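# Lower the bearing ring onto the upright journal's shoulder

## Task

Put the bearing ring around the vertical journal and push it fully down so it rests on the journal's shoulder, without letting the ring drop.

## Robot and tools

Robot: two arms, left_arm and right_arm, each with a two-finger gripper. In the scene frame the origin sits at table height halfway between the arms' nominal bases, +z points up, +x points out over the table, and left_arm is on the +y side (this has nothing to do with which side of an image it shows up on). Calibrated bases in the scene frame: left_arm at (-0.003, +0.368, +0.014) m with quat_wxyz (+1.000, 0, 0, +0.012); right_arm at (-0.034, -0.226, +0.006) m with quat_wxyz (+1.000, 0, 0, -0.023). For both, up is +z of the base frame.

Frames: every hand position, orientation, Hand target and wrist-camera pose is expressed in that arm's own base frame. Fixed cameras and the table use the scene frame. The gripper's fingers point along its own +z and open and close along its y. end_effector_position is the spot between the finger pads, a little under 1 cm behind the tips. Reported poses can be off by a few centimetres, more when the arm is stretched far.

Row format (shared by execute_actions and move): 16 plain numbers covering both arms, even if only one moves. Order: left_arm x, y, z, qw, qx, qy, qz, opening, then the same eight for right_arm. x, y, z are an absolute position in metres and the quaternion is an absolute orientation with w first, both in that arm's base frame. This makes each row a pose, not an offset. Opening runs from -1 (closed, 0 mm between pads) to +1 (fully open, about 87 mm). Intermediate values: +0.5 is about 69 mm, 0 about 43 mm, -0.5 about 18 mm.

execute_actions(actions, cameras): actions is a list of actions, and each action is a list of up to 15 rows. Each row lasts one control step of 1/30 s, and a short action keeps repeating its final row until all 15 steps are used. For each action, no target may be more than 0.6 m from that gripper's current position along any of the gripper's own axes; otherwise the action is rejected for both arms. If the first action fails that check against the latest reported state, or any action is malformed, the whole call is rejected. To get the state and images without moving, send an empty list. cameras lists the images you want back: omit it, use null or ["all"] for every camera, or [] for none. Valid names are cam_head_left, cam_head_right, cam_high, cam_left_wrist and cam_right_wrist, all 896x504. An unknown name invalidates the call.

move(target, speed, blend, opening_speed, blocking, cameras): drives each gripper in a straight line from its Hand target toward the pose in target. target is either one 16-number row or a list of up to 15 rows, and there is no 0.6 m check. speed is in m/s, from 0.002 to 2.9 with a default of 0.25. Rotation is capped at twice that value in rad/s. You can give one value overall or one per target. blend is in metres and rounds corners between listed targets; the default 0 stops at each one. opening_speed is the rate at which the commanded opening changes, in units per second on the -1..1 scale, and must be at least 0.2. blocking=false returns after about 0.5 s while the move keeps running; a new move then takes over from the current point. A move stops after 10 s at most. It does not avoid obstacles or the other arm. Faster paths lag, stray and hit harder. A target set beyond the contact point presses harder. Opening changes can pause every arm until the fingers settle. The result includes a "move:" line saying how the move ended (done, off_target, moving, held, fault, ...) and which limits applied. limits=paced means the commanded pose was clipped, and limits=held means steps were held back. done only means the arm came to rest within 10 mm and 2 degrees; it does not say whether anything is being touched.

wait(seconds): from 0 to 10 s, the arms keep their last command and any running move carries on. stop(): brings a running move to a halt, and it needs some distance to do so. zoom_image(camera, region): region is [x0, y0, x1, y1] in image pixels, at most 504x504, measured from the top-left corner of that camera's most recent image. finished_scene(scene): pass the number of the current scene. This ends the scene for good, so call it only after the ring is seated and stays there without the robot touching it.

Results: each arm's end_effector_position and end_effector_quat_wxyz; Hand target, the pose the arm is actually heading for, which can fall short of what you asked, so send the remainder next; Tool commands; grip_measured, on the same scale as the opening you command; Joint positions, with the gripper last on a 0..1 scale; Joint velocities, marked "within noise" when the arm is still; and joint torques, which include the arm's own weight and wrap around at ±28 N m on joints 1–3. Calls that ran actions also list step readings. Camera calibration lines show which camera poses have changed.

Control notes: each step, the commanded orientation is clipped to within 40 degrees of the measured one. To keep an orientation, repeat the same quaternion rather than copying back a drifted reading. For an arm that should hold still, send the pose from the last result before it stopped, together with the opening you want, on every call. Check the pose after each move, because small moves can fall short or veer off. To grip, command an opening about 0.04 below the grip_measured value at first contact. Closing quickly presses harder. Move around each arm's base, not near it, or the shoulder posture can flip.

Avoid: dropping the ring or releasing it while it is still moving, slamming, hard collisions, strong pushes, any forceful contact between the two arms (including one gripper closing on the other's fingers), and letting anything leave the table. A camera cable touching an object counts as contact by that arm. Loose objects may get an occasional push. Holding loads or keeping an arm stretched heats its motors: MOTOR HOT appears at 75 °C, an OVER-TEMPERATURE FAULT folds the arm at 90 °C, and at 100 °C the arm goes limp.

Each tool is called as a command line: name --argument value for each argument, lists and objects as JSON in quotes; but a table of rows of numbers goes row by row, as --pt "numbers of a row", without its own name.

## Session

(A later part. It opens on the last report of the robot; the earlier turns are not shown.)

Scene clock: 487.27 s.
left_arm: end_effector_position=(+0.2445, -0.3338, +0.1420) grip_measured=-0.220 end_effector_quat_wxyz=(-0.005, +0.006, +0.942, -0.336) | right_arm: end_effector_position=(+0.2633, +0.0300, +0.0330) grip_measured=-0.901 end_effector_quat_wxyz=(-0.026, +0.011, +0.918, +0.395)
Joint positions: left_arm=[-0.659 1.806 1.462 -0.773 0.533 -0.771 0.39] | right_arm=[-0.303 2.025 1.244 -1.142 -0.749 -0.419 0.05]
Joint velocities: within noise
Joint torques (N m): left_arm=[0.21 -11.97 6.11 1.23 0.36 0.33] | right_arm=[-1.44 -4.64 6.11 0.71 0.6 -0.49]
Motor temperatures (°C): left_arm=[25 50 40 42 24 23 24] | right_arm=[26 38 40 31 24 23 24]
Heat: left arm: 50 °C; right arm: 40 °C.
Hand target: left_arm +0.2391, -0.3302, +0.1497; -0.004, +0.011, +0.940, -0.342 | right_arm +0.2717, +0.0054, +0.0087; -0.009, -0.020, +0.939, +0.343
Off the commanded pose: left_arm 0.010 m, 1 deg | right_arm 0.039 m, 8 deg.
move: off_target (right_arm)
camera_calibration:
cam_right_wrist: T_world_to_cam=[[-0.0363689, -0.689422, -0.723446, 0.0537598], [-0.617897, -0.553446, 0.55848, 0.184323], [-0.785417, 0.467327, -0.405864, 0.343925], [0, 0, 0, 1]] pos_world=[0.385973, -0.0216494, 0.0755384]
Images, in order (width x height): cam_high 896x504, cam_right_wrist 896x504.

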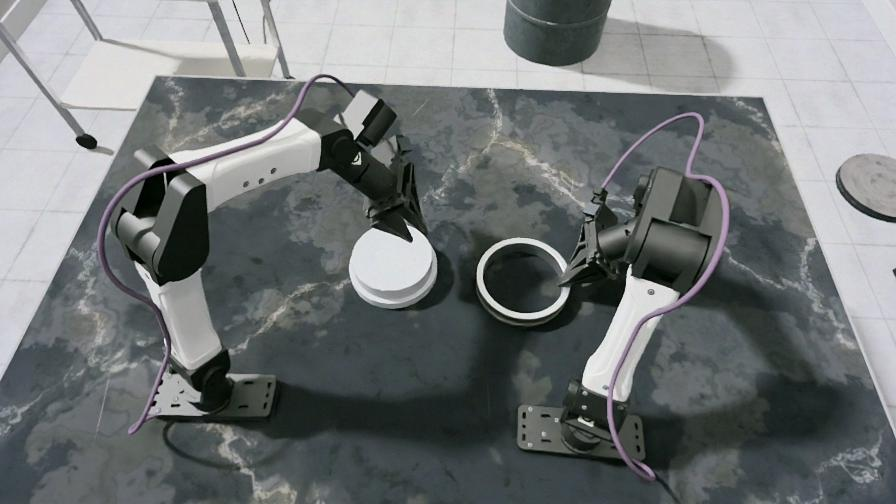

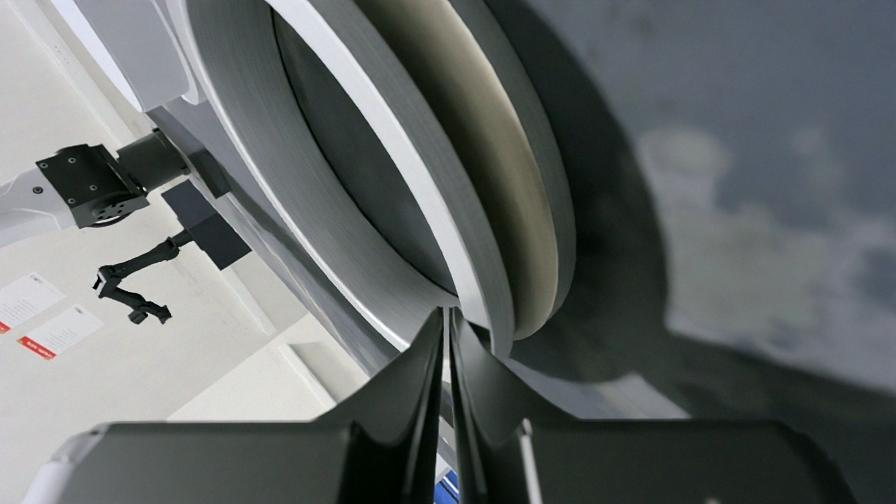

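move --pt "0.239 -0.40 0.12 -0.0041 0.0113 0.9396 -0.342 -0.22 0.268 0.05 0.03 -0.0079 -0.0216 0.9394 0.3419 -0.9" --pt "0.239 -0.43 0.09 -0.0041 0.0113 0.9396 -0.342 -0.22 0.268 0.055 0.085 -0.0079 -0.0216 0.9394 0.3419 -0.9" --pt "0.239 -0.438 0.05 -0.0041 0.0113 0.9396 -0.342 -0.22 0.276 0.012 0.085 -0.0079 -0.0216 0.9394 0.3419 -0.22" --pt "0.239 -0.438 0.05 -0.0041 0.0113 0.9396 -0.342 -0.22 0.276 0.012 0.053 -0.0079 -0.0216 0.9394 0.3419 -0.22" --speed 0.12

Scene clock: 497.47 s.
left_arm: end_effector_position=(+0.2413, -0.4371, +0.0569) grip_measured=-0.220 end_effector_quat_wxyz=(+0.000, +0.016, +0.938, -0.347) | right_arm: end_effector_position=(+0.2777, +0.0132, +0.0613) grip_measured=-0.220 end_effector_quat_wxyz=(-0.004, -0.015, +0.938, +0.346)
Joint positions: left_arm=[-0.85 2.109 1.516 -0.413 0.453 -0.948 0.39] | right_arm=[-0.299 1.966 1.357 -1.229 -0.663 -0.424 0.39]
Joint velocities: within noise
Joint torques (N m): left_arm=[-0.44 -10.66 6.49 1.65 0.14 0.08] | right_arm=[0.49 -6.09 4.29 0.28 -0.23 -0.14]
Motor temperatures (°C): left_arm=[25 51 40 41 24 23 24] | right_arm=[26 38 40 31 24 23 24]
Heat: left arm: 51 °C; right arm: 40 °C.
Hand target: left_arm +0.2390, -0.4379, +0.0500; -0.004, +0.011, +0.940, -0.342 | right_arm +0.2759, +0.0120, +0.0532; -0.008, -0.022, +0.939, +0.342
Off the commanded pose: left_arm 0.007 m, 1 deg | right_arm 0.009 m, 1 deg.
move: done
camera_calibration:
cam_left_wrist: T_world_to_cam=[[-0.0274244, -0.75451, 0.655715, -0.363417], [-0.612487, 0.531091, 0.585493, 0.362742], [-0.790005, -0.38556, -0.476692, 0.186596], [0, 0, 0, 1]] pos_world=[0.35962, -0.394907, 0.114864]
cam_right_wrist: T_world_to_cam=[[0.0301395, -0.760735, -0.648362, 0.0409989], [-0.634673, -0.515681, 0.575555, 0.17124], [-0.772193, 0.394151, -0.498361, 0.377482], [0, 0, 0, 1]] pos_world=[0.398935, -0.0292906, 0.116147]

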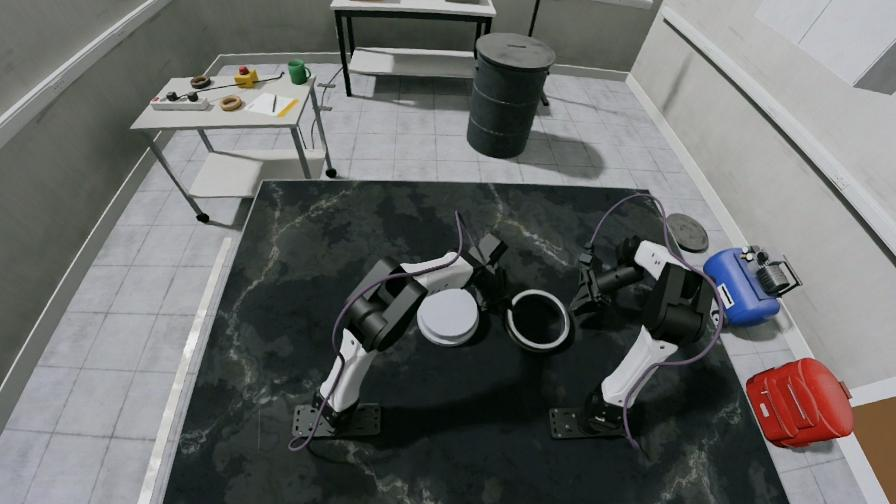

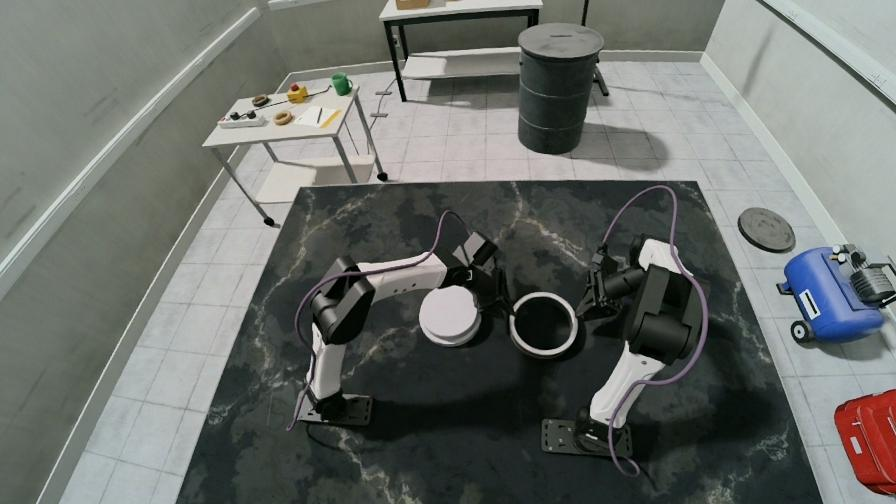

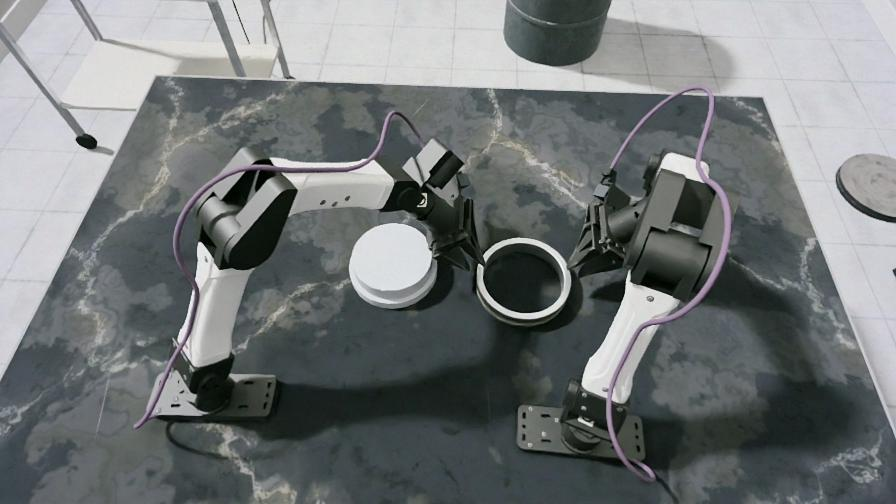

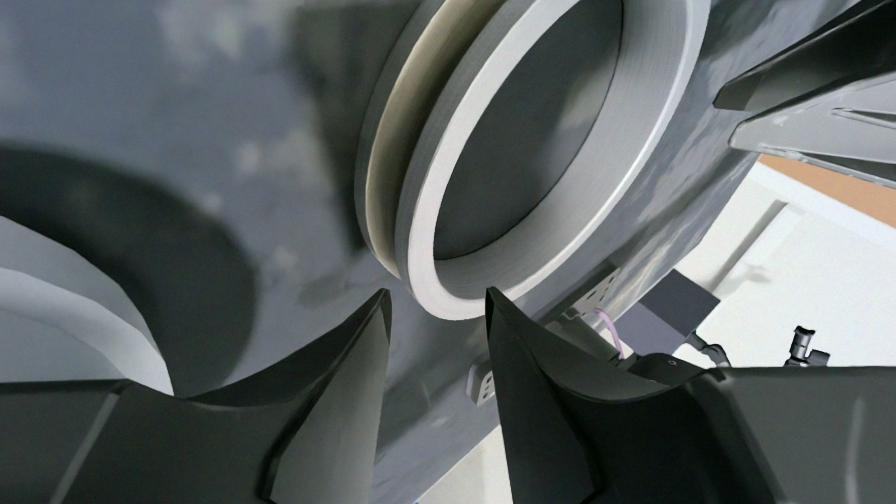

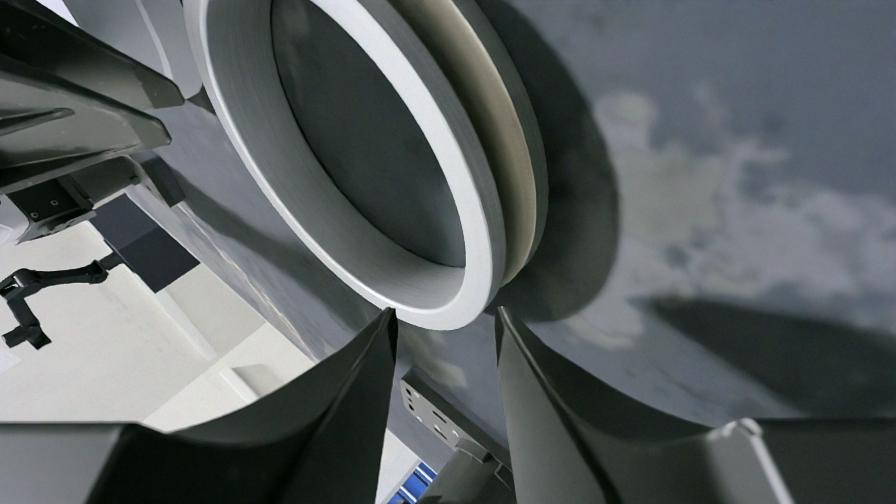

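move --pt "0.237 -0.446 0.03 -0.0041 0.0113 0.9396 -0.342 -0.22 0.2745 0.020 0.04 -0.0079 -0.0216 0.9394 0.3419 -0.22" --pt "0.237 -0.445 0.010 -0.0041 0.0113 0.9396 -0.342 -0.22 0.2745 0.019 0.018 -0.0079 -0.0216 0.9394 0.3419 -0.22" --speed 0.06 --cameras '["cam_left_wrist","cam_right_wrist","cam_high"]'

Scene clock: 503.60 s.
left_arm: end_effector_position=(+0.2393, -0.4467, +0.0216) grip_measured=-0.220 end_effector_quat_wxyz=(+0.002, +0.019, +0.936, -0.351) | right_arm: end_effector_position=(+0.2766, +0.0186, +0.0253) grip_measured=-0.220 end_effector_quat_wxyz=(-0.001, -0.025, +0.939, +0.344)
Joint positions: left_arm=[-0.867 2.179 1.471 -0.283 0.446 -0.963 0.39] | right_arm=[-0.281 2.009 1.267 -1.083 -0.663 -0.422 0.39]
Joint velocities: within noise
Joint torques (N m): left_arm=[-0.2 -10.36 5.82 1.7 0.12 0.1] | right_arm=[0.57 -6.12 4 0.26 -0.28 0.06]
Motor temperatures (°C): left_arm=[25 51 40 42 24 23 24] | right_arm=[26 38 40 30 24 23 24]
Heat: left arm: 51 °C; right arm: 40 °C.
Hand target: left_arm +0.2368, -0.4448, +0.0102; -0.004, +0.011, +0.940, -0.342 | right_arm +0.2744, +0.0190, +0.0181; -0.008, -0.022, +0.939, +0.342
Off the commanded pose: left_arm 0.012 m, 2 deg | right_arm 0.008 m, 1 deg.
move: off_target (left_arm)
camera_calibration:
cam_left_wrist: T_world_to_cam=[[-0.0326087, -0.749115, 0.661637, -0.344131], [-0.61391, 0.537402, 0.578198, 0.390578], [-0.788702, -0.387331, -0.477413, 0.163386], [0, 0, 0, 1]] pos_world=[0.357421, -0.404406, 0.0798612]
cam_right_wrist: T_world_to_cam=[[0.0509467, -0.762691, -0.644753, 0.0160104], [-0.632948, -0.524036, 0.569879, 0.193841], [-0.772516, 0.379062, -0.509442, 0.357198], [0, 0, 0, 1]] pos_world=[0.397817, -0.0216094, 0.0818284]
Images, in order (width x height): cam_high 896x504, cam_left_wrist 896x504, cam_right_wrist 896x504.

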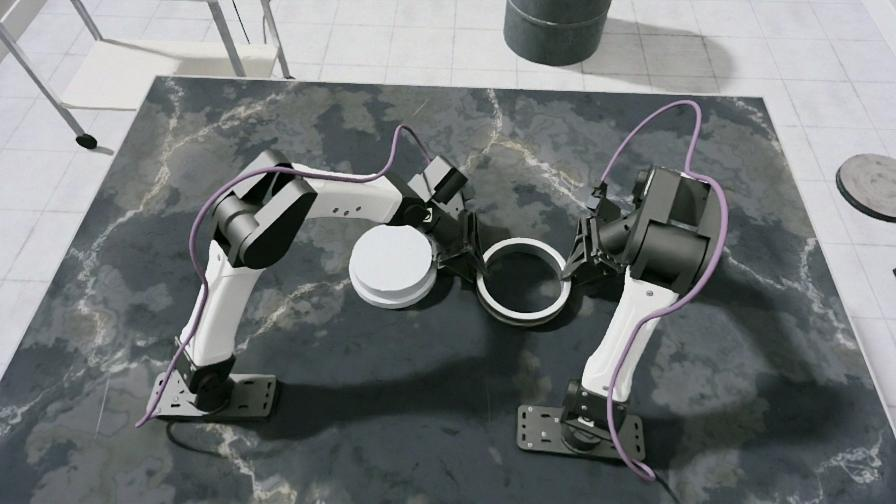

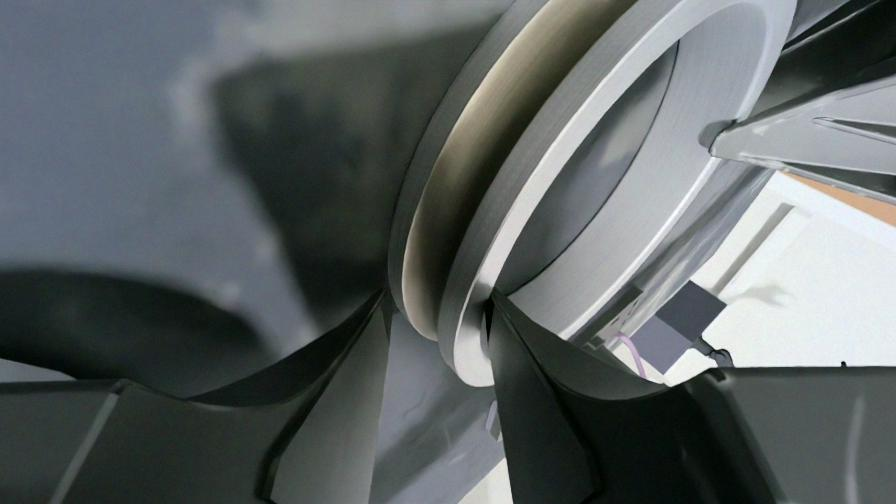

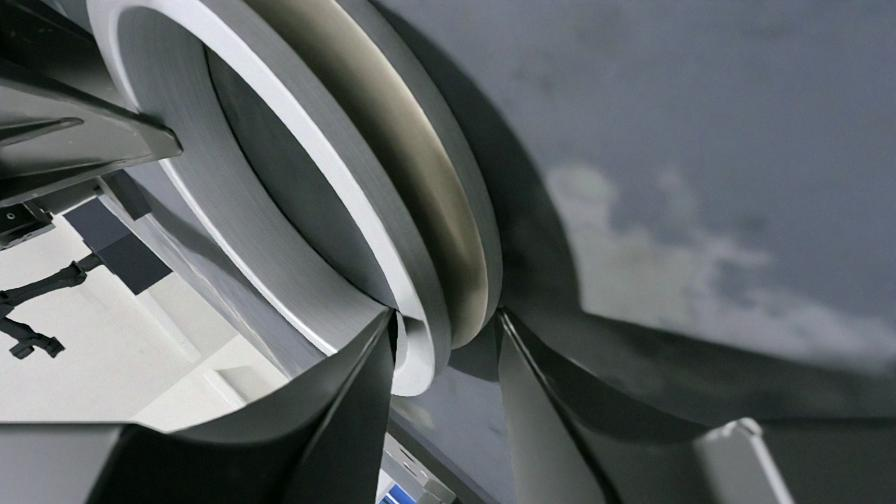

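move --target '[0.236,-0.447,0.0,-0.0041,0.0113,0.9396,-0.342,-0.22,0.273,0.021,0.012,-0.0079,-0.0216,0.9394,0.3419,-0.22]' --speed 0.06 --cameras '["cam_left_wrist","cam_right_wrist"]'

zoom_image --camera "cam_left_wrist" --region '[340, 200, 560, 420]'

zoom_image --camera "cam_right_wrist" --region '[340, 200, 560, 420]'

Scene clock: 511.27 s.
left_arm: end_effector_position=(+0.2402, -0.4507, +0.0160) grip_measured=-0.220 end_effector_quat_wxyz=(+0.006, +0.020, +0.934, -0.356) | right_arm: end_effector_position=(+0.2759, +0.0194, +0.0203) grip_measured=-0.220 end_effector_quat_wxyz=(+0.002, -0.025, +0.939, +0.343)
Joint positions: left_arm=[-0.871 2.194 1.464 -0.244 0.446 -0.967 0.39] | right_arm=[-0.279 2.009 1.248 -1.055 -0.663 -0.417 0.39]
Joint velocities: within noise
Joint torques (N m): left_arm=[-0.28 -9.99 5.49 1.65 0.1 0.1] | right_arm=[0.79 -5.75 3.81 0.31 -0.29 0.08]
Motor temperatures (°C): left_arm=[25 50 40 42 24 23 24] | right_arm=[26 38 39 30 24 23 24]
Heat: left arm: 50 °C; right arm: 39 °C.
Hand target: left_arm +0.2358, -0.4467, +0.0004; -0.004, +0.011, +0.940, -0.342 | right_arm +0.2728, +0.0210, +0.0122; -0.008, -0.022, +0.939, +0.342
Off the commanded pose: left_arm 0.017 m, 2 deg | right_arm 0.009 m, 1 deg.
move: off_target (left_arm)
camera_calibration:
cam_left_wrist: T_world_to_cam=[[-0.0376788, -0.740762, 0.67071, -0.338459], [-0.618224, 0.544601, 0.566752, 0.4009], [-0.785098, -0.393295, -0.478477, 0.156456], [0, 0, 0, 1]] pos_world=[0.357926, -0.407516, 0.0746576]
cam_right_wrist: T_world_to_cam=[[0.0529931, -0.764309, -0.64267, 0.0129516], [-0.636655, -0.521674, 0.567914, 0.1977], [-0.769326, 0.379063, -0.514246, 0.353087], [0, 0, 0, 1]] pos_world=[0.396819, -0.0208081, 0.0776201]
Images, in order (width x height): cam_left_wrist 896x504, cam_right_wrist 896x504.

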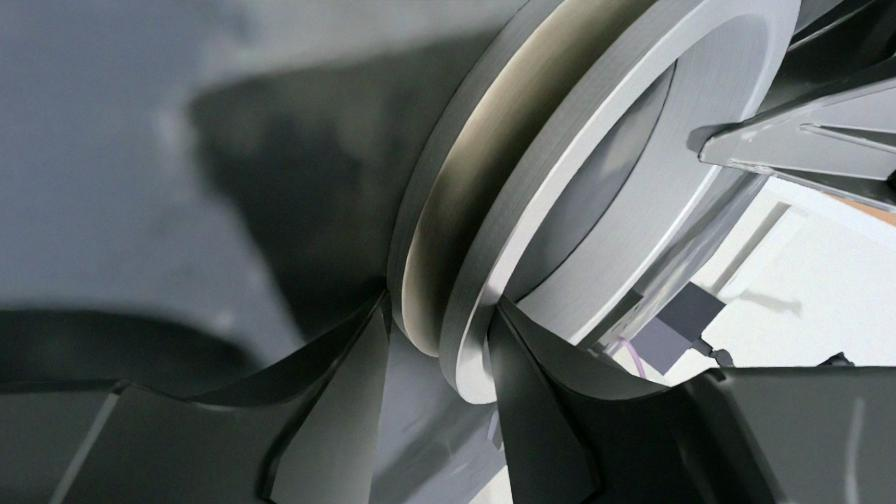

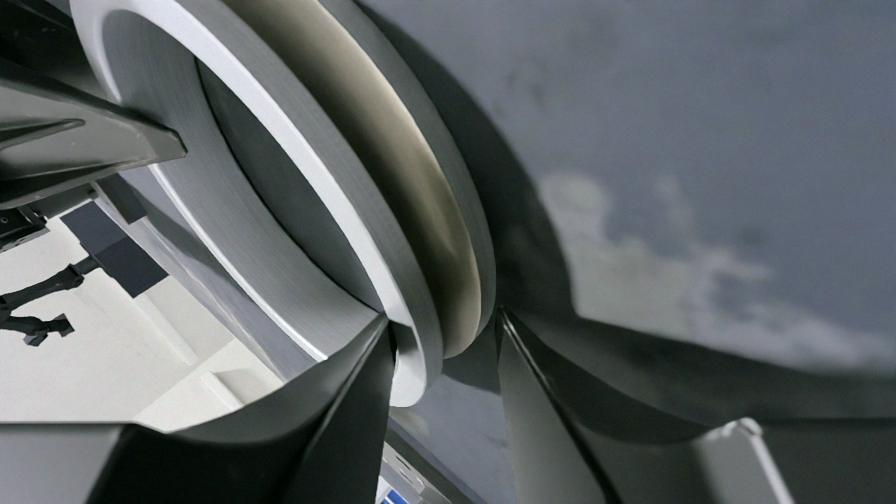

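Scaled by 2.291 from the camera's 896x504 image, which has a finer 1280x720 frame.

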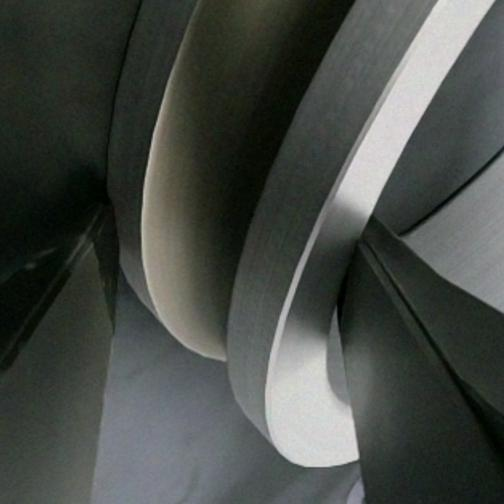

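Scaled by 2.291 from the camera's 896x504 image, which has a finer 1280x720 frame.

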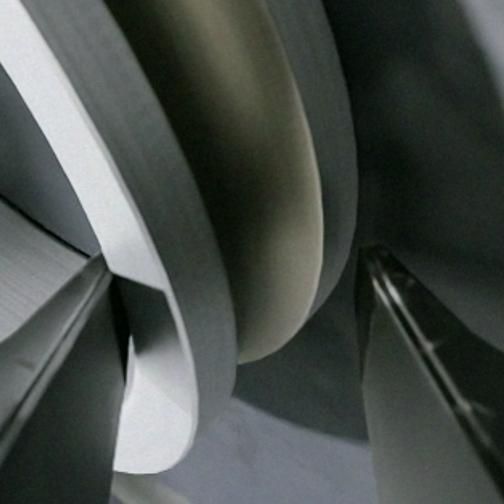

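move --target '[0.236,-0.459,0.022,-0.0041,0.0113,0.9396,-0.342,-0.22,0.273,0.0255,0.030,-0.0079,-0.0216,0.9394,0.3419,-0.22]' --speed 0.06 --cameras '["cam_left_wrist","cam_right_wrist"]'

Scene clock: 547.40 s.
left_arm: end_effector_position=(+0.2355, -0.4522, +0.0211) grip_measured=-0.220 end_effector_quat_wxyz=(-0.003, +0.014, +0.940, -0.340) | right_arm: end_effector_position=(+0.2725, +0.0244, +0.0222) grip_measured=-0.220 end_effector_quat_wxyz=(-0.010, -0.022, +0.938, +0.345)
Joint positions: left_arm=[-0.884 2.194 1.506 -0.319 0.43 -0.98 0.39] | right_arm=[-0.266 2.009 1.248 -1.071 -0.663 -0.403 0.39]
Joint velocities: within noise
Joint torques (N m): left_arm=[-0.66 -10.78 9.48 1.52 0.16 0.05] | right_arm=[0.79 -8.8 5.59 -0.09 -0.32 0.09]
Motor temperatures (°C): left_arm=[25 47 38 40 24 23 24] | right_arm=[26 37 38 29 24 23 24]
Heat: left arm: 47 °C; right arm: 38 °C.
Hand target: left_arm +0.2359, -0.4589, +0.0221; -0.004, +0.011, +0.940, -0.342 | right_arm +0.2729, +0.0256, +0.0298; -0.008, -0.022, +0.939, +0.342
Off the commanded pose: left_arm 0.007 m, 0 deg | right_arm 0.008 m, 0 deg.
move: done
camera_calibration:
cam_left_wrist: T_world_to_cam=[[-0.0209453, -0.763432, 0.645549, -0.356811], [-0.609739, 0.521463, 0.596904, 0.382795], [-0.792325, -0.381114, -0.476417, 0.161659], [0, 0, 0, 1]] pos_world=[0.354018, -0.410403, 0.0788643]
cam_right_wrist: T_world_to_cam=[[0.0389767, -0.761727, -0.646725, 0.0219468], [-0.621465, -0.525293, 0.581248, 0.192678], [-0.782472, 0.379261, -0.493861, 0.352633], [0, 0, 0, 1]] pos_world=[0.394813, -0.0158099, 0.0763511]
Images, in order (width x height): cam_left_wrist 896x504, cam_right_wrist 896x504.

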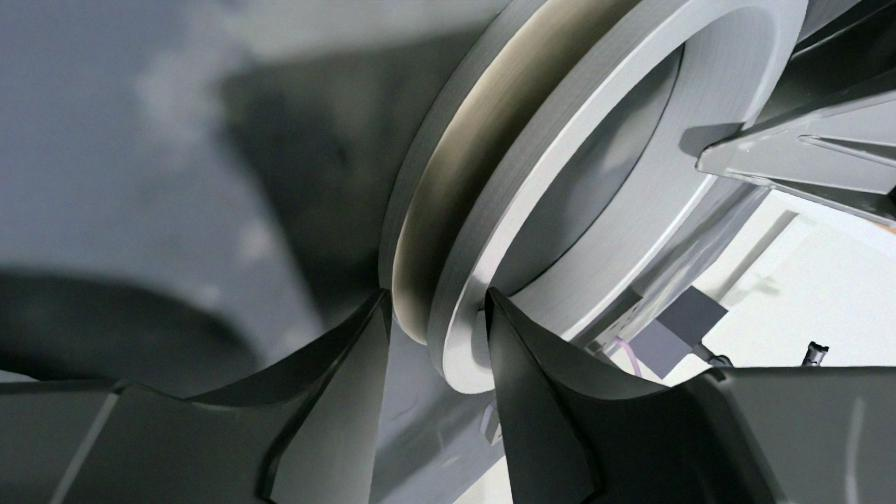

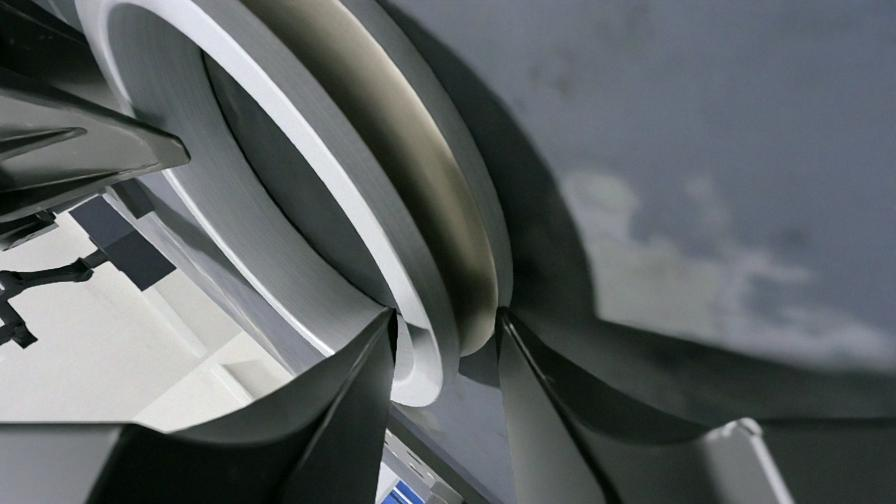

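move --target '[0.236,-0.467,0.022,-0.0041,0.0113,0.9396,-0.342,-0.22,0.275,0.0275,0.037,-0.0079,-0.0216,0.9394,0.3419,-0.22]' --speed 0.06 --cameras '["cam_left_wrist","cam_right_wrist"]'

Scene clock: 550.33 s.
left_arm: end_effector_position=(+0.2352, -0.4534, +0.0184) grip_measured=-0.220 end_effector_quat_wxyz=(-0.006, +0.010, +0.944, -0.329) | right_arm: end_effector_position=(+0.2682, +0.0273, +0.0257) grip_measured=-0.220 end_effector_quat_wxyz=(-0.021, -0.017, +0.937, +0.347)
Joint positions: left_arm=[-0.889 2.211 1.536 -0.355 0.418 -0.985 0.39] | right_arm=[-0.26 2.004 1.248 -1.093 -0.663 -0.394 0.39]
Joint velocities: within noise
Joint torques (N m): left_arm=[-1.22 -10.59 9.88 1.78 0.22 -0.01] | right_arm=[0.99 -9.17 7.13 -0.1 -0.33 0.1]
Motor temperatures (°C): left_arm=[25 47 39 40 24 23 24] | right_arm=[26 38 39 29 24 23 24]
Heat: left arm: 47 °C; right arm: 39 °C.
Hand target: left_arm +0.2356, -0.4665, +0.0223; -0.004, +0.012, +0.940, -0.342 | right_arm +0.2746, +0.0277, +0.0368; -0.008, -0.022, +0.939, +0.342
Off the commanded pose: left_arm 0.014 m, 2 deg | right_arm 0.013 m, 2 deg.
move: off_target (left_arm, right_arm)
camera_calibration:
cam_left_wrist: T_world_to_cam=[[-0.0120199, -0.778856, 0.627088, -0.364713], [-0.606588, 0.50424, 0.614649, 0.376051], [-0.794925, -0.372996, -0.478506, 0.164031], [0, 0, 0, 1]] pos_world=[0.354117, -0.412496, 0.0760573]
cam_right_wrist: T_world_to_cam=[[0.0224224, -0.758931, -0.650785, 0.0310101], [-0.608467, -0.526863, 0.593451, 0.185713], [-0.793263, 0.382675, -0.473598, 0.352225], [0, 0, 0, 1]] pos_world=[0.391711, -0.0134075, 0.076782]
Images, in order (width x height): cam_left_wrist 896x504, cam_right_wrist 896x504.

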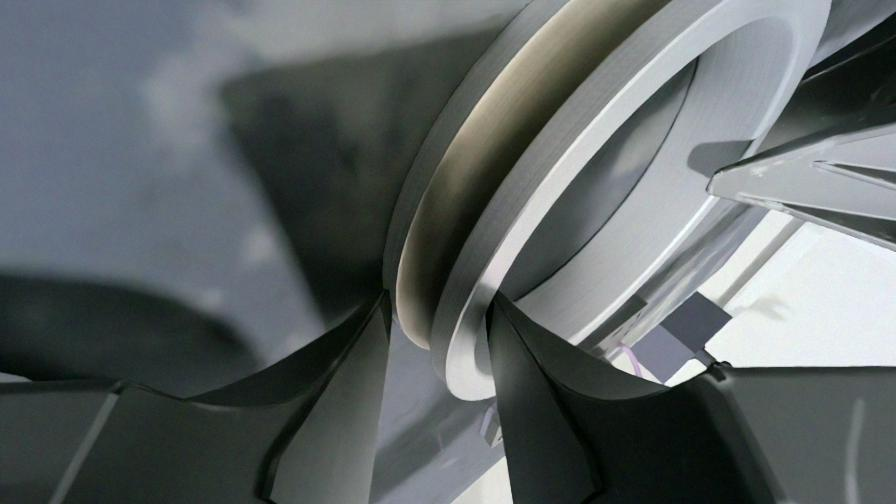

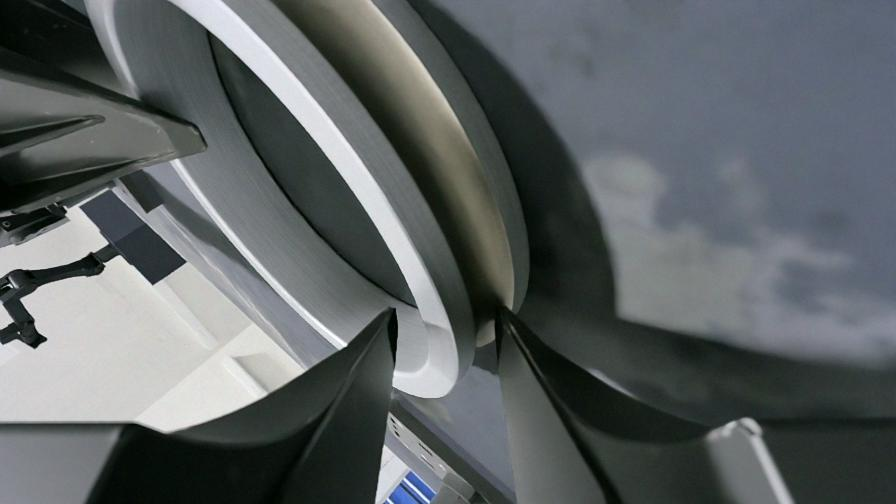

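move --target '[0.236,-0.476,0.030,-0.0041,0.0113,0.9396,-0.342,-0.22,0.277,0.0275,0.038,-0.0079,-0.0216,0.9394,0.3419,-0.22]' --speed 0.06 --cameras '["cam_left_wrist","cam_right_wrist"]'

Scene clock: 554.40 s.
left_arm: end_effector_position=(+0.2352, -0.4555, +0.0191) grip_measured=-0.220 end_effector_quat_wxyz=(-0.007, +0.007, +0.949, -0.315) | right_arm: end_effector_position=(+0.2707, +0.0273, +0.0279) grip_measured=-0.220 end_effector_quat_wxyz=(-0.019, -0.018, +0.938, +0.347)
Joint positions: left_arm=[-0.898 2.226 1.582 -0.411 0.397 -0.989 0.39] | right_arm=[-0.258 2.004 1.26 -1.1 -0.663 -0.392 0.39]
Joint velocities: within noise
Joint torques (N m): left_arm=[-1.32 -11.28 10.51 1.91 0.35 -0.1] | right_arm=[0.9 -8.84 7.13 -0.09 -0.34 0.08]
Motor temperatures (°C): left_arm=[25 47 39 40 24 23 24] | right_arm=[26 38 39 29 24 23 24]
Heat: left arm: 47 °C; right arm: 39 °C.
Hand target: left_arm +0.2354, -0.4748, +0.0308; -0.004, +0.012, +0.940, -0.342 | right_arm +0.2768, +0.0276, +0.0379; -0.008, -0.022, +0.939, +0.342
Off the commanded pose: left_arm 0.023 m, 3 deg | right_arm 0.012 m, 1 deg.
move: off_target (left_arm, right_arm)
camera_calibration:
cam_left_wrist: T_world_to_cam=[[-0.00548318, -0.797916, 0.602744, -0.376551], [-0.606878, 0.481716, 0.632178, 0.366186], [-0.794776, -0.362326, -0.486879, 0.168544], [0, 0, 0, 1]] pos_world=[0.35412, -0.415786, 0.0775298]
cam_right_wrist: T_world_to_cam=[[0.0255722, -0.759877, -0.649564, 0.0315121], [-0.610283, -0.526509, 0.591898, 0.186462], [-0.79177, 0.381282, -0.477204, 0.354929], [0, 0, 0, 1]] pos_world=[0.394011, -0.0132087, 0.0794761]
Images, in order (width x height): cam_left_wrist 896x504, cam_right_wrist 896x504.

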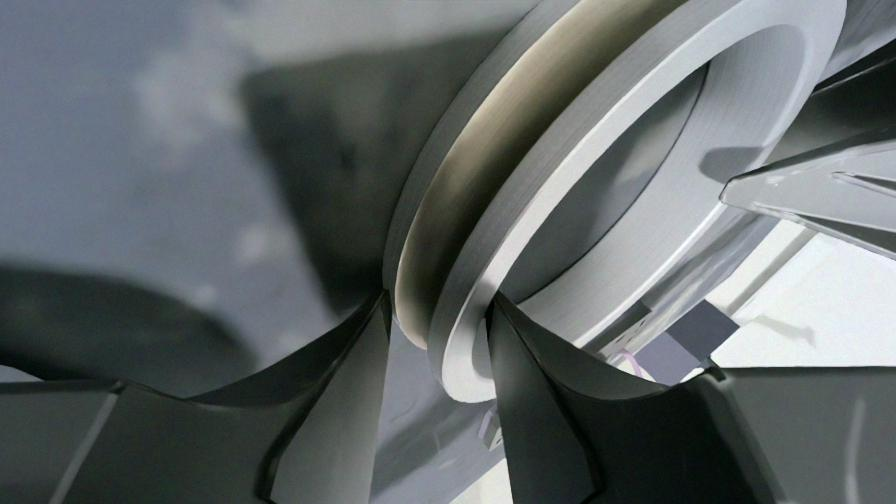

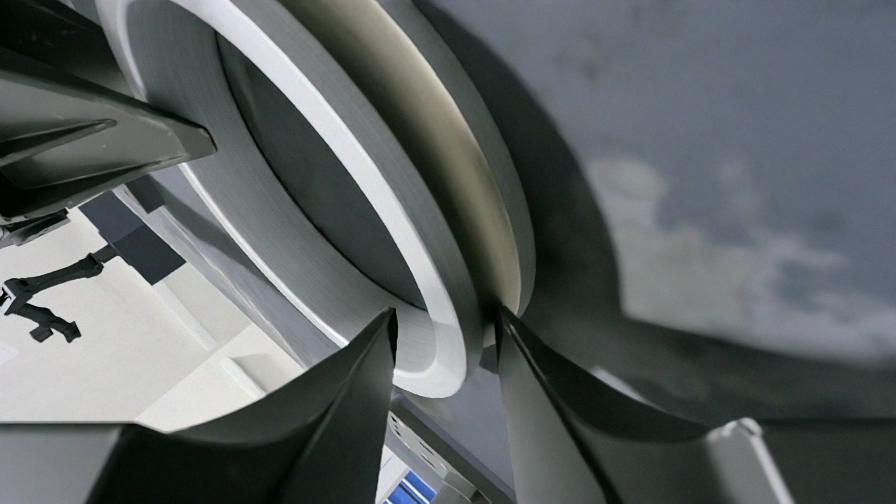

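move --pt "0.236 -0.447 0.030 -0.0041 0.0113 0.9396 -0.342 -0.22 0.277 0.0275 0.038 -0.0079 -0.0216 0.9394 0.3419 -0.22" --pt "0.236 -0.450 0.038 -0.0041 0.0113 0.9396 -0.342 -0.22 0.277 0.0275 0.038 -0.0079 -0.0216 0.9394 0.3419 -0.22" --speed 0.06 --cameras '["cam_left_wrist"]'

Scene clock: 558.57 s.
left_arm: end_effector_position=(+0.2330, -0.4500, +0.0168) grip_measured=-0.220 end_effector_quat_wxyz=(-0.014, +0.007, +0.944, -0.330) | right_arm: end_effector_position=(+0.2706, +0.0273, +0.0279) grip_measured=-0.220 end_effector_quat_wxyz=(-0.019, -0.018, +0.938, +0.347)
Joint positions: left_arm=[-0.884 2.206 1.519 -0.35 0.431 -0.99 0.39] | right_arm=[-0.258 2.004 1.26 -1.101 -0.663 -0.392 0.39]
Joint velocities: within noise
Joint torques (N m): left_arm=[0.49 -16.29 7.21 1.34 0.23 0.31] | right_arm=[0.87 -8.83 7.13 -0.09 -0.34 0.08]
Motor temperatures (°C): left_arm=[25 49 40 41 24 23 24] | right_arm=[26 39 39 29 24 23 24]
Heat: left arm: 49 °C; right arm: 39 °C.
Hand target: left_arm +0.2358, -0.4501, +0.0375; -0.004, +0.011, +0.940, -0.342 | right_arm +0.2768, +0.0276, +0.0379; -0.008, -0.022, +0.939, +0.342
Off the commanded pose: left_arm 0.021 m, 2 deg | right_arm 0.012 m, 1 deg.
move: off_target (left_arm, right_arm)
camera_calibration:
cam_left_wrist: T_world_to_cam=[[0.000215349, -0.778378, 0.627796, -0.363794], [-0.5973, 0.503403, 0.624354, 0.371259], [-0.802018, -0.375117, -0.464817, 0.163309], [0, 0, 0, 1]] pos_world=[0.352808, -0.408802, 0.0725]
Images, in order (width x height): cam_left_wrist 896x504.

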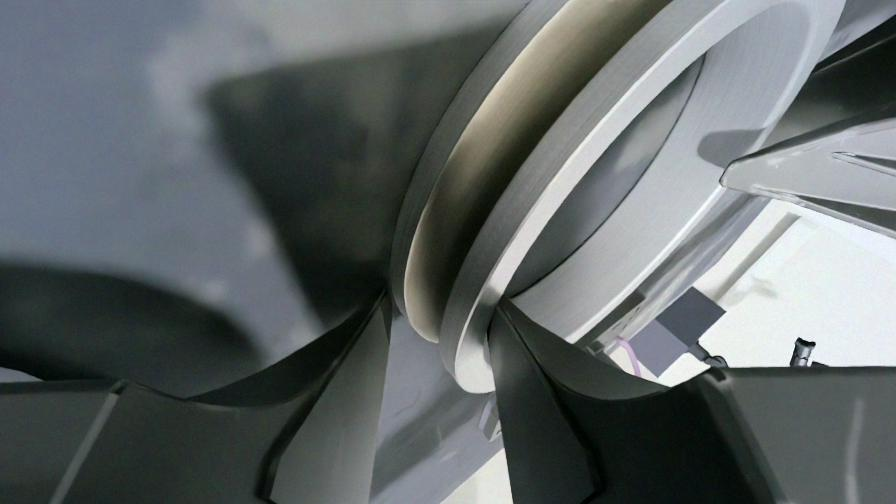

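move --pt "0.238 -0.450 0.050 -0.0041 0.0113 0.9396 -0.342 -0.22 0.277 0.0275 0.038 -0.0079 -0.0216 0.9394 0.3419 -0.22" --speed 0.05 --cameras '["cam_left_wrist","cam_right_wrist"]'

Scene clock: 561.97 s.
left_arm: end_effector_position=(+0.2308, -0.4448, +0.0220) grip_measured=-0.220 end_effector_quat_wxyz=(-0.021, +0.003, +0.947, -0.321) | right_arm: end_effector_position=(+0.2706, +0.0273, +0.0279) grip_measured=-0.220 end_effector_quat_wxyz=(-0.019, -0.018, +0.938, +0.347)
Joint positions: left_arm=[-0.881 2.192 1.527 -0.398 0.431 -0.989 0.39] | right_arm=[-0.258 2.004 1.26 -1.101 -0.663 -0.392 0.39]
Joint velocities: within noise
Joint torques (N m): left_arm=[0.51 -16.21 9.22 1.31 0.24 0.34] | right_arm=[0.91 -8.81 7.12 -0.1 -0.34 0.09]
Motor temperatures (°C): left_arm=[25 50 40 40 24 23 24] | right_arm=[26 39 40 29 24 23 24]
Heat: left arm: 50 °C; right arm: 40 °C.
Hand target: left_arm +0.2375, -0.4498, +0.0497; -0.004, +0.011, +0.940, -0.342 | right_arm +0.2768, +0.0276, +0.0379; -0.008, -0.022, +0.939, +0.342
Off the commanded pose: left_arm 0.029 m, 3 deg | right_arm 0.012 m, 1 deg.
move: off_target (left_arm, right_arm)
camera_calibration:
cam_left_wrist: T_world_to_cam=[[0.0116614, -0.790235, 0.612693, -0.370623], [-0.58884, 0.489798, 0.642935, 0.355786], [-0.808165, -0.368276, -0.45961, 0.17011], [0, 0, 0, 1]] pos_world=[0.3513, -0.404495, 0.0765152]
cam_right_wrist: T_world_to_cam=[[0.0254252, -0.759793, -0.649667, 0.0315797], [-0.610094, -0.526612, 0.592001, 0.186377], [-0.791921, 0.381306, -0.476934, 0.354967], [0, 0, 0, 1]] pos_world=[0.394011, -0.0132087, 0.0794766]
Images, in order (width x height): cam_left_wrist 896x504, cam_right_wrist 896x504.

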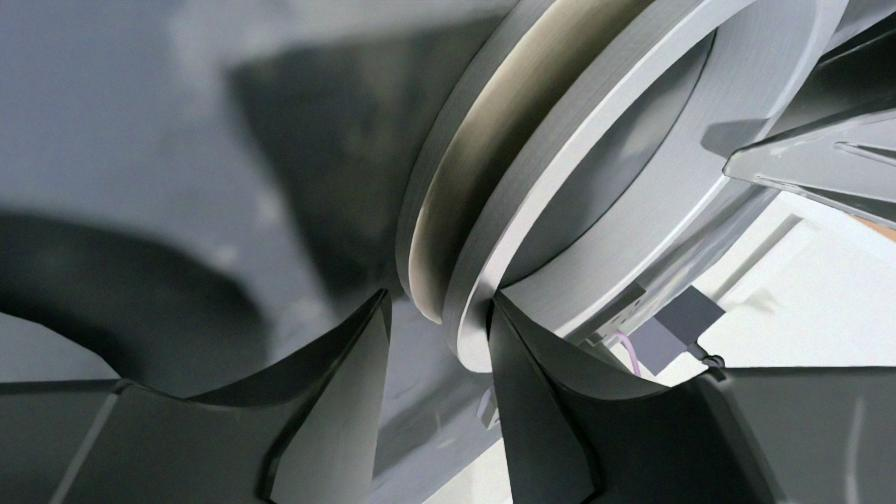

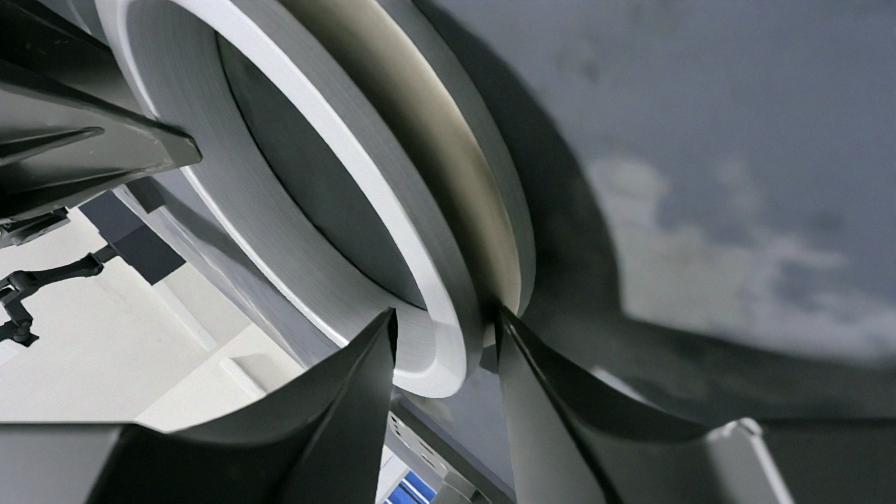

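move --pt "0.238 -0.440 0.075 -0.0041 0.0113 0.9396 -0.342 -0.22 0.277 0.0275 0.038 -0.0079 -0.0216 0.9394 0.3419 -0.22" --pt "0.238 -0.446 0.04 -0.0041 0.0113 0.9396 -0.342 -0.22 0.277 0.0275 0.038 -0.0079 -0.0216 0.9394 0.3419 -0.22" --pt "0.238 -0.446 0.014 -0.0041 0.0113 0.9396 -0.342 -0.22 0.277 0.0275 0.038 -0.0079 -0.0216 0.9394 0.3419 -0.22" --speed 0.08 --cameras '["cam_left_wrist","cam_right_wrist"]'

Scene clock: 568.93 s.
left_arm: end_effector_position=(+0.2406, -0.4474, +0.0237) grip_measured=-0.220 end_effector_quat_wxyz=(+0.001, +0.010, +0.938, -0.347) | right_arm: end_effector_position=(+0.2706, +0.0273, +0.0279) grip_measured=-0.220 end_effector_quat_wxyz=(-0.019, -0.018, +0.938, +0.347)
Joint positions: left_arm=[-0.868 2.179 1.484 -0.299 0.439 -0.977 0.39] | right_arm=[-0.258 2.004 1.26 -1.101 -0.663 -0.392 0.39]
Joint velocities: within noise
Joint torques (N m): left_arm=[-0.12 -10.65 5.96 1.68 0.2 0.27] | right_arm=[0.88 -8.83 7.1 -0.09 -0.33 0.08]
Motor temperatures (°C): left_arm=[25 55 40 40 24 23 24] | right_arm=[26 40 40 29 24 23 24]
Heat: left arm: 55 °C; right arm: 40 °C.
Hand target: left_arm +0.2380, -0.4458, +0.0141; -0.004, +0.011, +0.940, -0.342 | right_arm +0.2768, +0.0276, +0.0379; -0.008, -0.022, +0.939, +0.342
Off the commanded pose: left_arm 0.010 m, 1 deg | right_arm 0.012 m, 1 deg.
move: off_target (right_arm)
camera_calibration:
cam_left_wrist: T_world_to_cam=[[-0.0166815, -0.754185, 0.65645, -0.351862], [-0.617168, 0.524309, 0.586688, 0.385277], [-0.786654, -0.395353, -0.474206, 0.160962], [0, 0, 0, 1]] pos_world=[0.358533, -0.403737, 0.0812713]
cam_right_wrist: T_world_to_cam=[[0.0254252, -0.759793, -0.649667, 0.0315797], [-0.610094, -0.526612, 0.592001, 0.186377], [-0.791921, 0.381306, -0.476934, 0.354967], [0, 0, 0, 1]] pos_world=[0.394011, -0.0132087, 0.0794766]
Images, in order (width x height): cam_left_wrist 896x504, cam_right_wrist 896x504.

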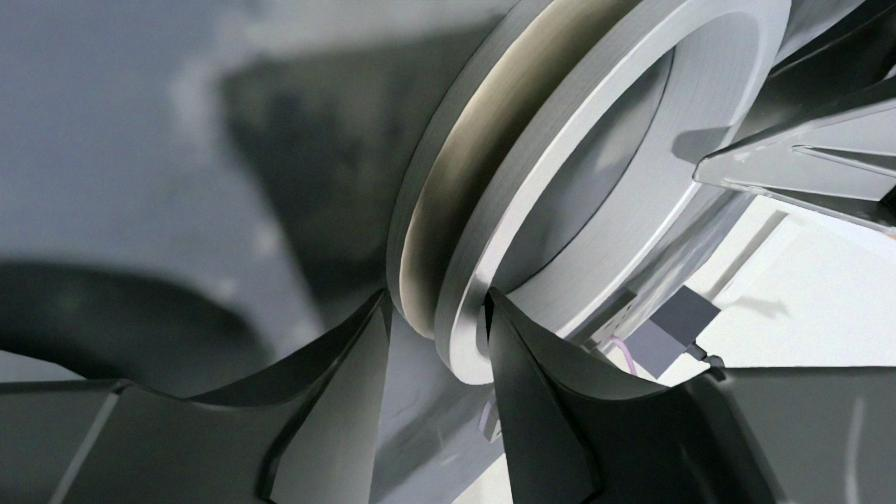

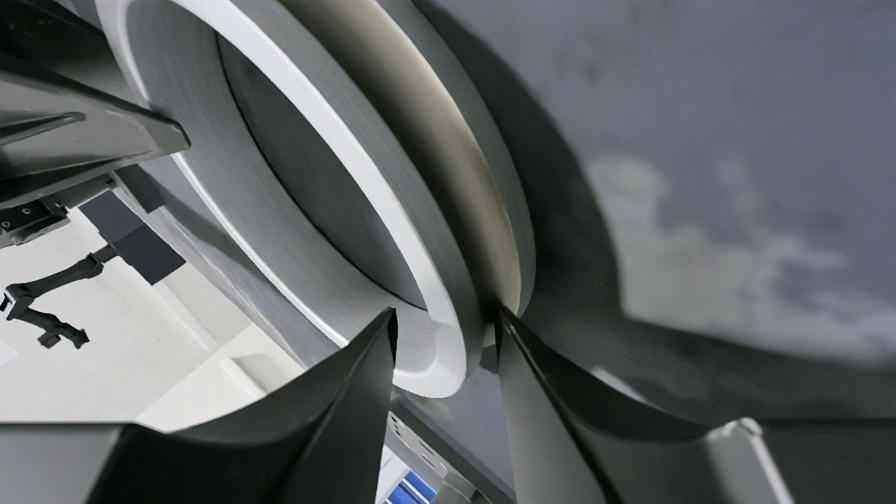

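move --pt "0.238 -0.440 0.075 -0.0041 0.0113 0.9396 -0.342 -0.22 0.277 0.0275 0.038 -0.0079 -0.0216 0.9394 0.3419 -0.22" --pt "0.238 -0.443 0.04 -0.0041 0.0113 0.9396 -0.342 -0.22 0.277 0.0275 0.038 -0.0079 -0.0216 0.9394 0.3419 -0.22" --pt "0.238 -0.444 0.020 -0.0041 0.0113 0.9396 -0.342 -0.22 0.277 0.0275 0.038 -0.0079 -0.0216 0.9394 0.3419 -0.22" --pt "0.238 -0.457 0.020 -0.0041 0.0113 0.9396 -0.342 -0.22 0.277 0.0275 0.038 -0.0079 -0.0216 0.9394 0.3419 -0.22" --speed 0.08 --cameras '["cam_left_wrist","cam_right_wrist"]'

Scene clock: 576.33 s.
left_arm: end_effector_position=(+0.2338, -0.4505, +0.0201) grip_measured=-0.220 end_effector_quat_wxyz=(-0.008, +0.014, +0.941, -0.339) | right_arm: end_effector_position=(+0.2706, +0.0273, +0.0279) grip_measured=-0.220 end_effector_quat_wxyz=(-0.019, -0.018, +0.938, +0.347)
Joint positions: left_arm=[-0.882 2.195 1.504 -0.326 0.439 -0.978 0.39] | right_arm=[-0.258 2.004 1.26 -1.101 -0.663 -0.392 0.39]
Joint velocities: within noise
Joint torques (N m): left_arm=[-0.23 -10.56 9.26 1.61 0.13 0.1] | right_arm=[0.91 -8.8 7.09 -0.09 -0.34 0.09]
Motor temperatures (°C): left_arm=[25 56 41 40 24 23 24] | right_arm=[26 41 41 29 24 23 24]
Heat: left arm: 56 °C; right arm: 41 °C.
Hand target: left_arm +0.2379, -0.4568, +0.0201; -0.004, +0.011, +0.940, -0.342 | right_arm +0.2768, +0.0276, +0.0379; -0.008, -0.022, +0.939, +0.342
Off the commanded pose: left_arm 0.008 m, 1 deg | right_arm 0.012 m, 1 deg.
move: off_target (right_arm)
camera_calibration:
cam_left_wrist: T_world_to_cam=[[-0.0176899, -0.765147, 0.643612, -0.356493], [-0.601417, 0.522382, 0.604495, 0.379918], [-0.798739, -0.376386, -0.469414, 0.164038], [0, 0, 0, 1]] pos_world=[0.353206, -0.409491, 0.0767862]
cam_right_wrist: T_world_to_cam=[[0.0254252, -0.759793, -0.649667, 0.0315797], [-0.610094, -0.526612, 0.592001, 0.186377], [-0.791921, 0.381306, -0.476934, 0.354967], [0, 0, 0, 1]] pos_world=[0.394011, -0.0132087, 0.0794766]
Images, in order (width x height): cam_left_wrist 896x504, cam_right_wrist 896x504.

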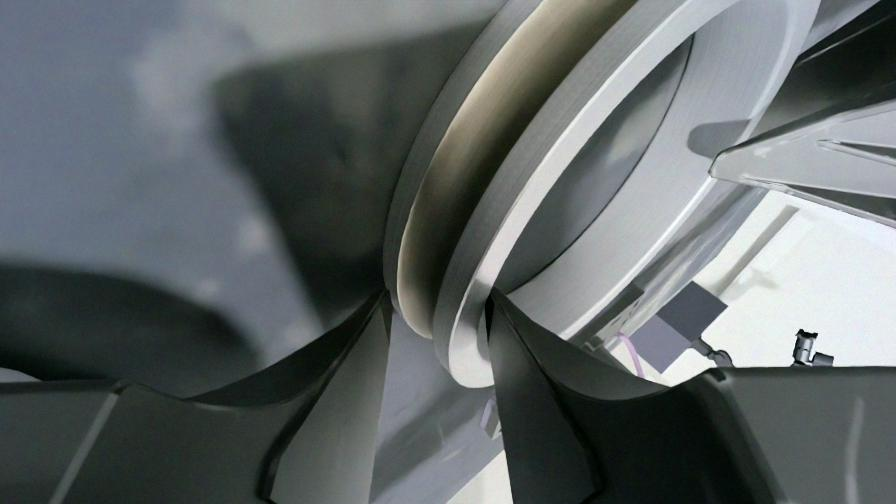

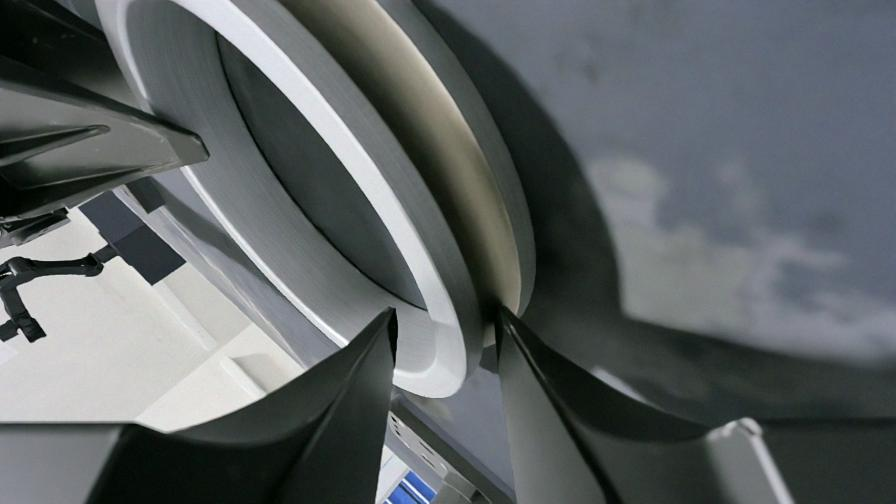

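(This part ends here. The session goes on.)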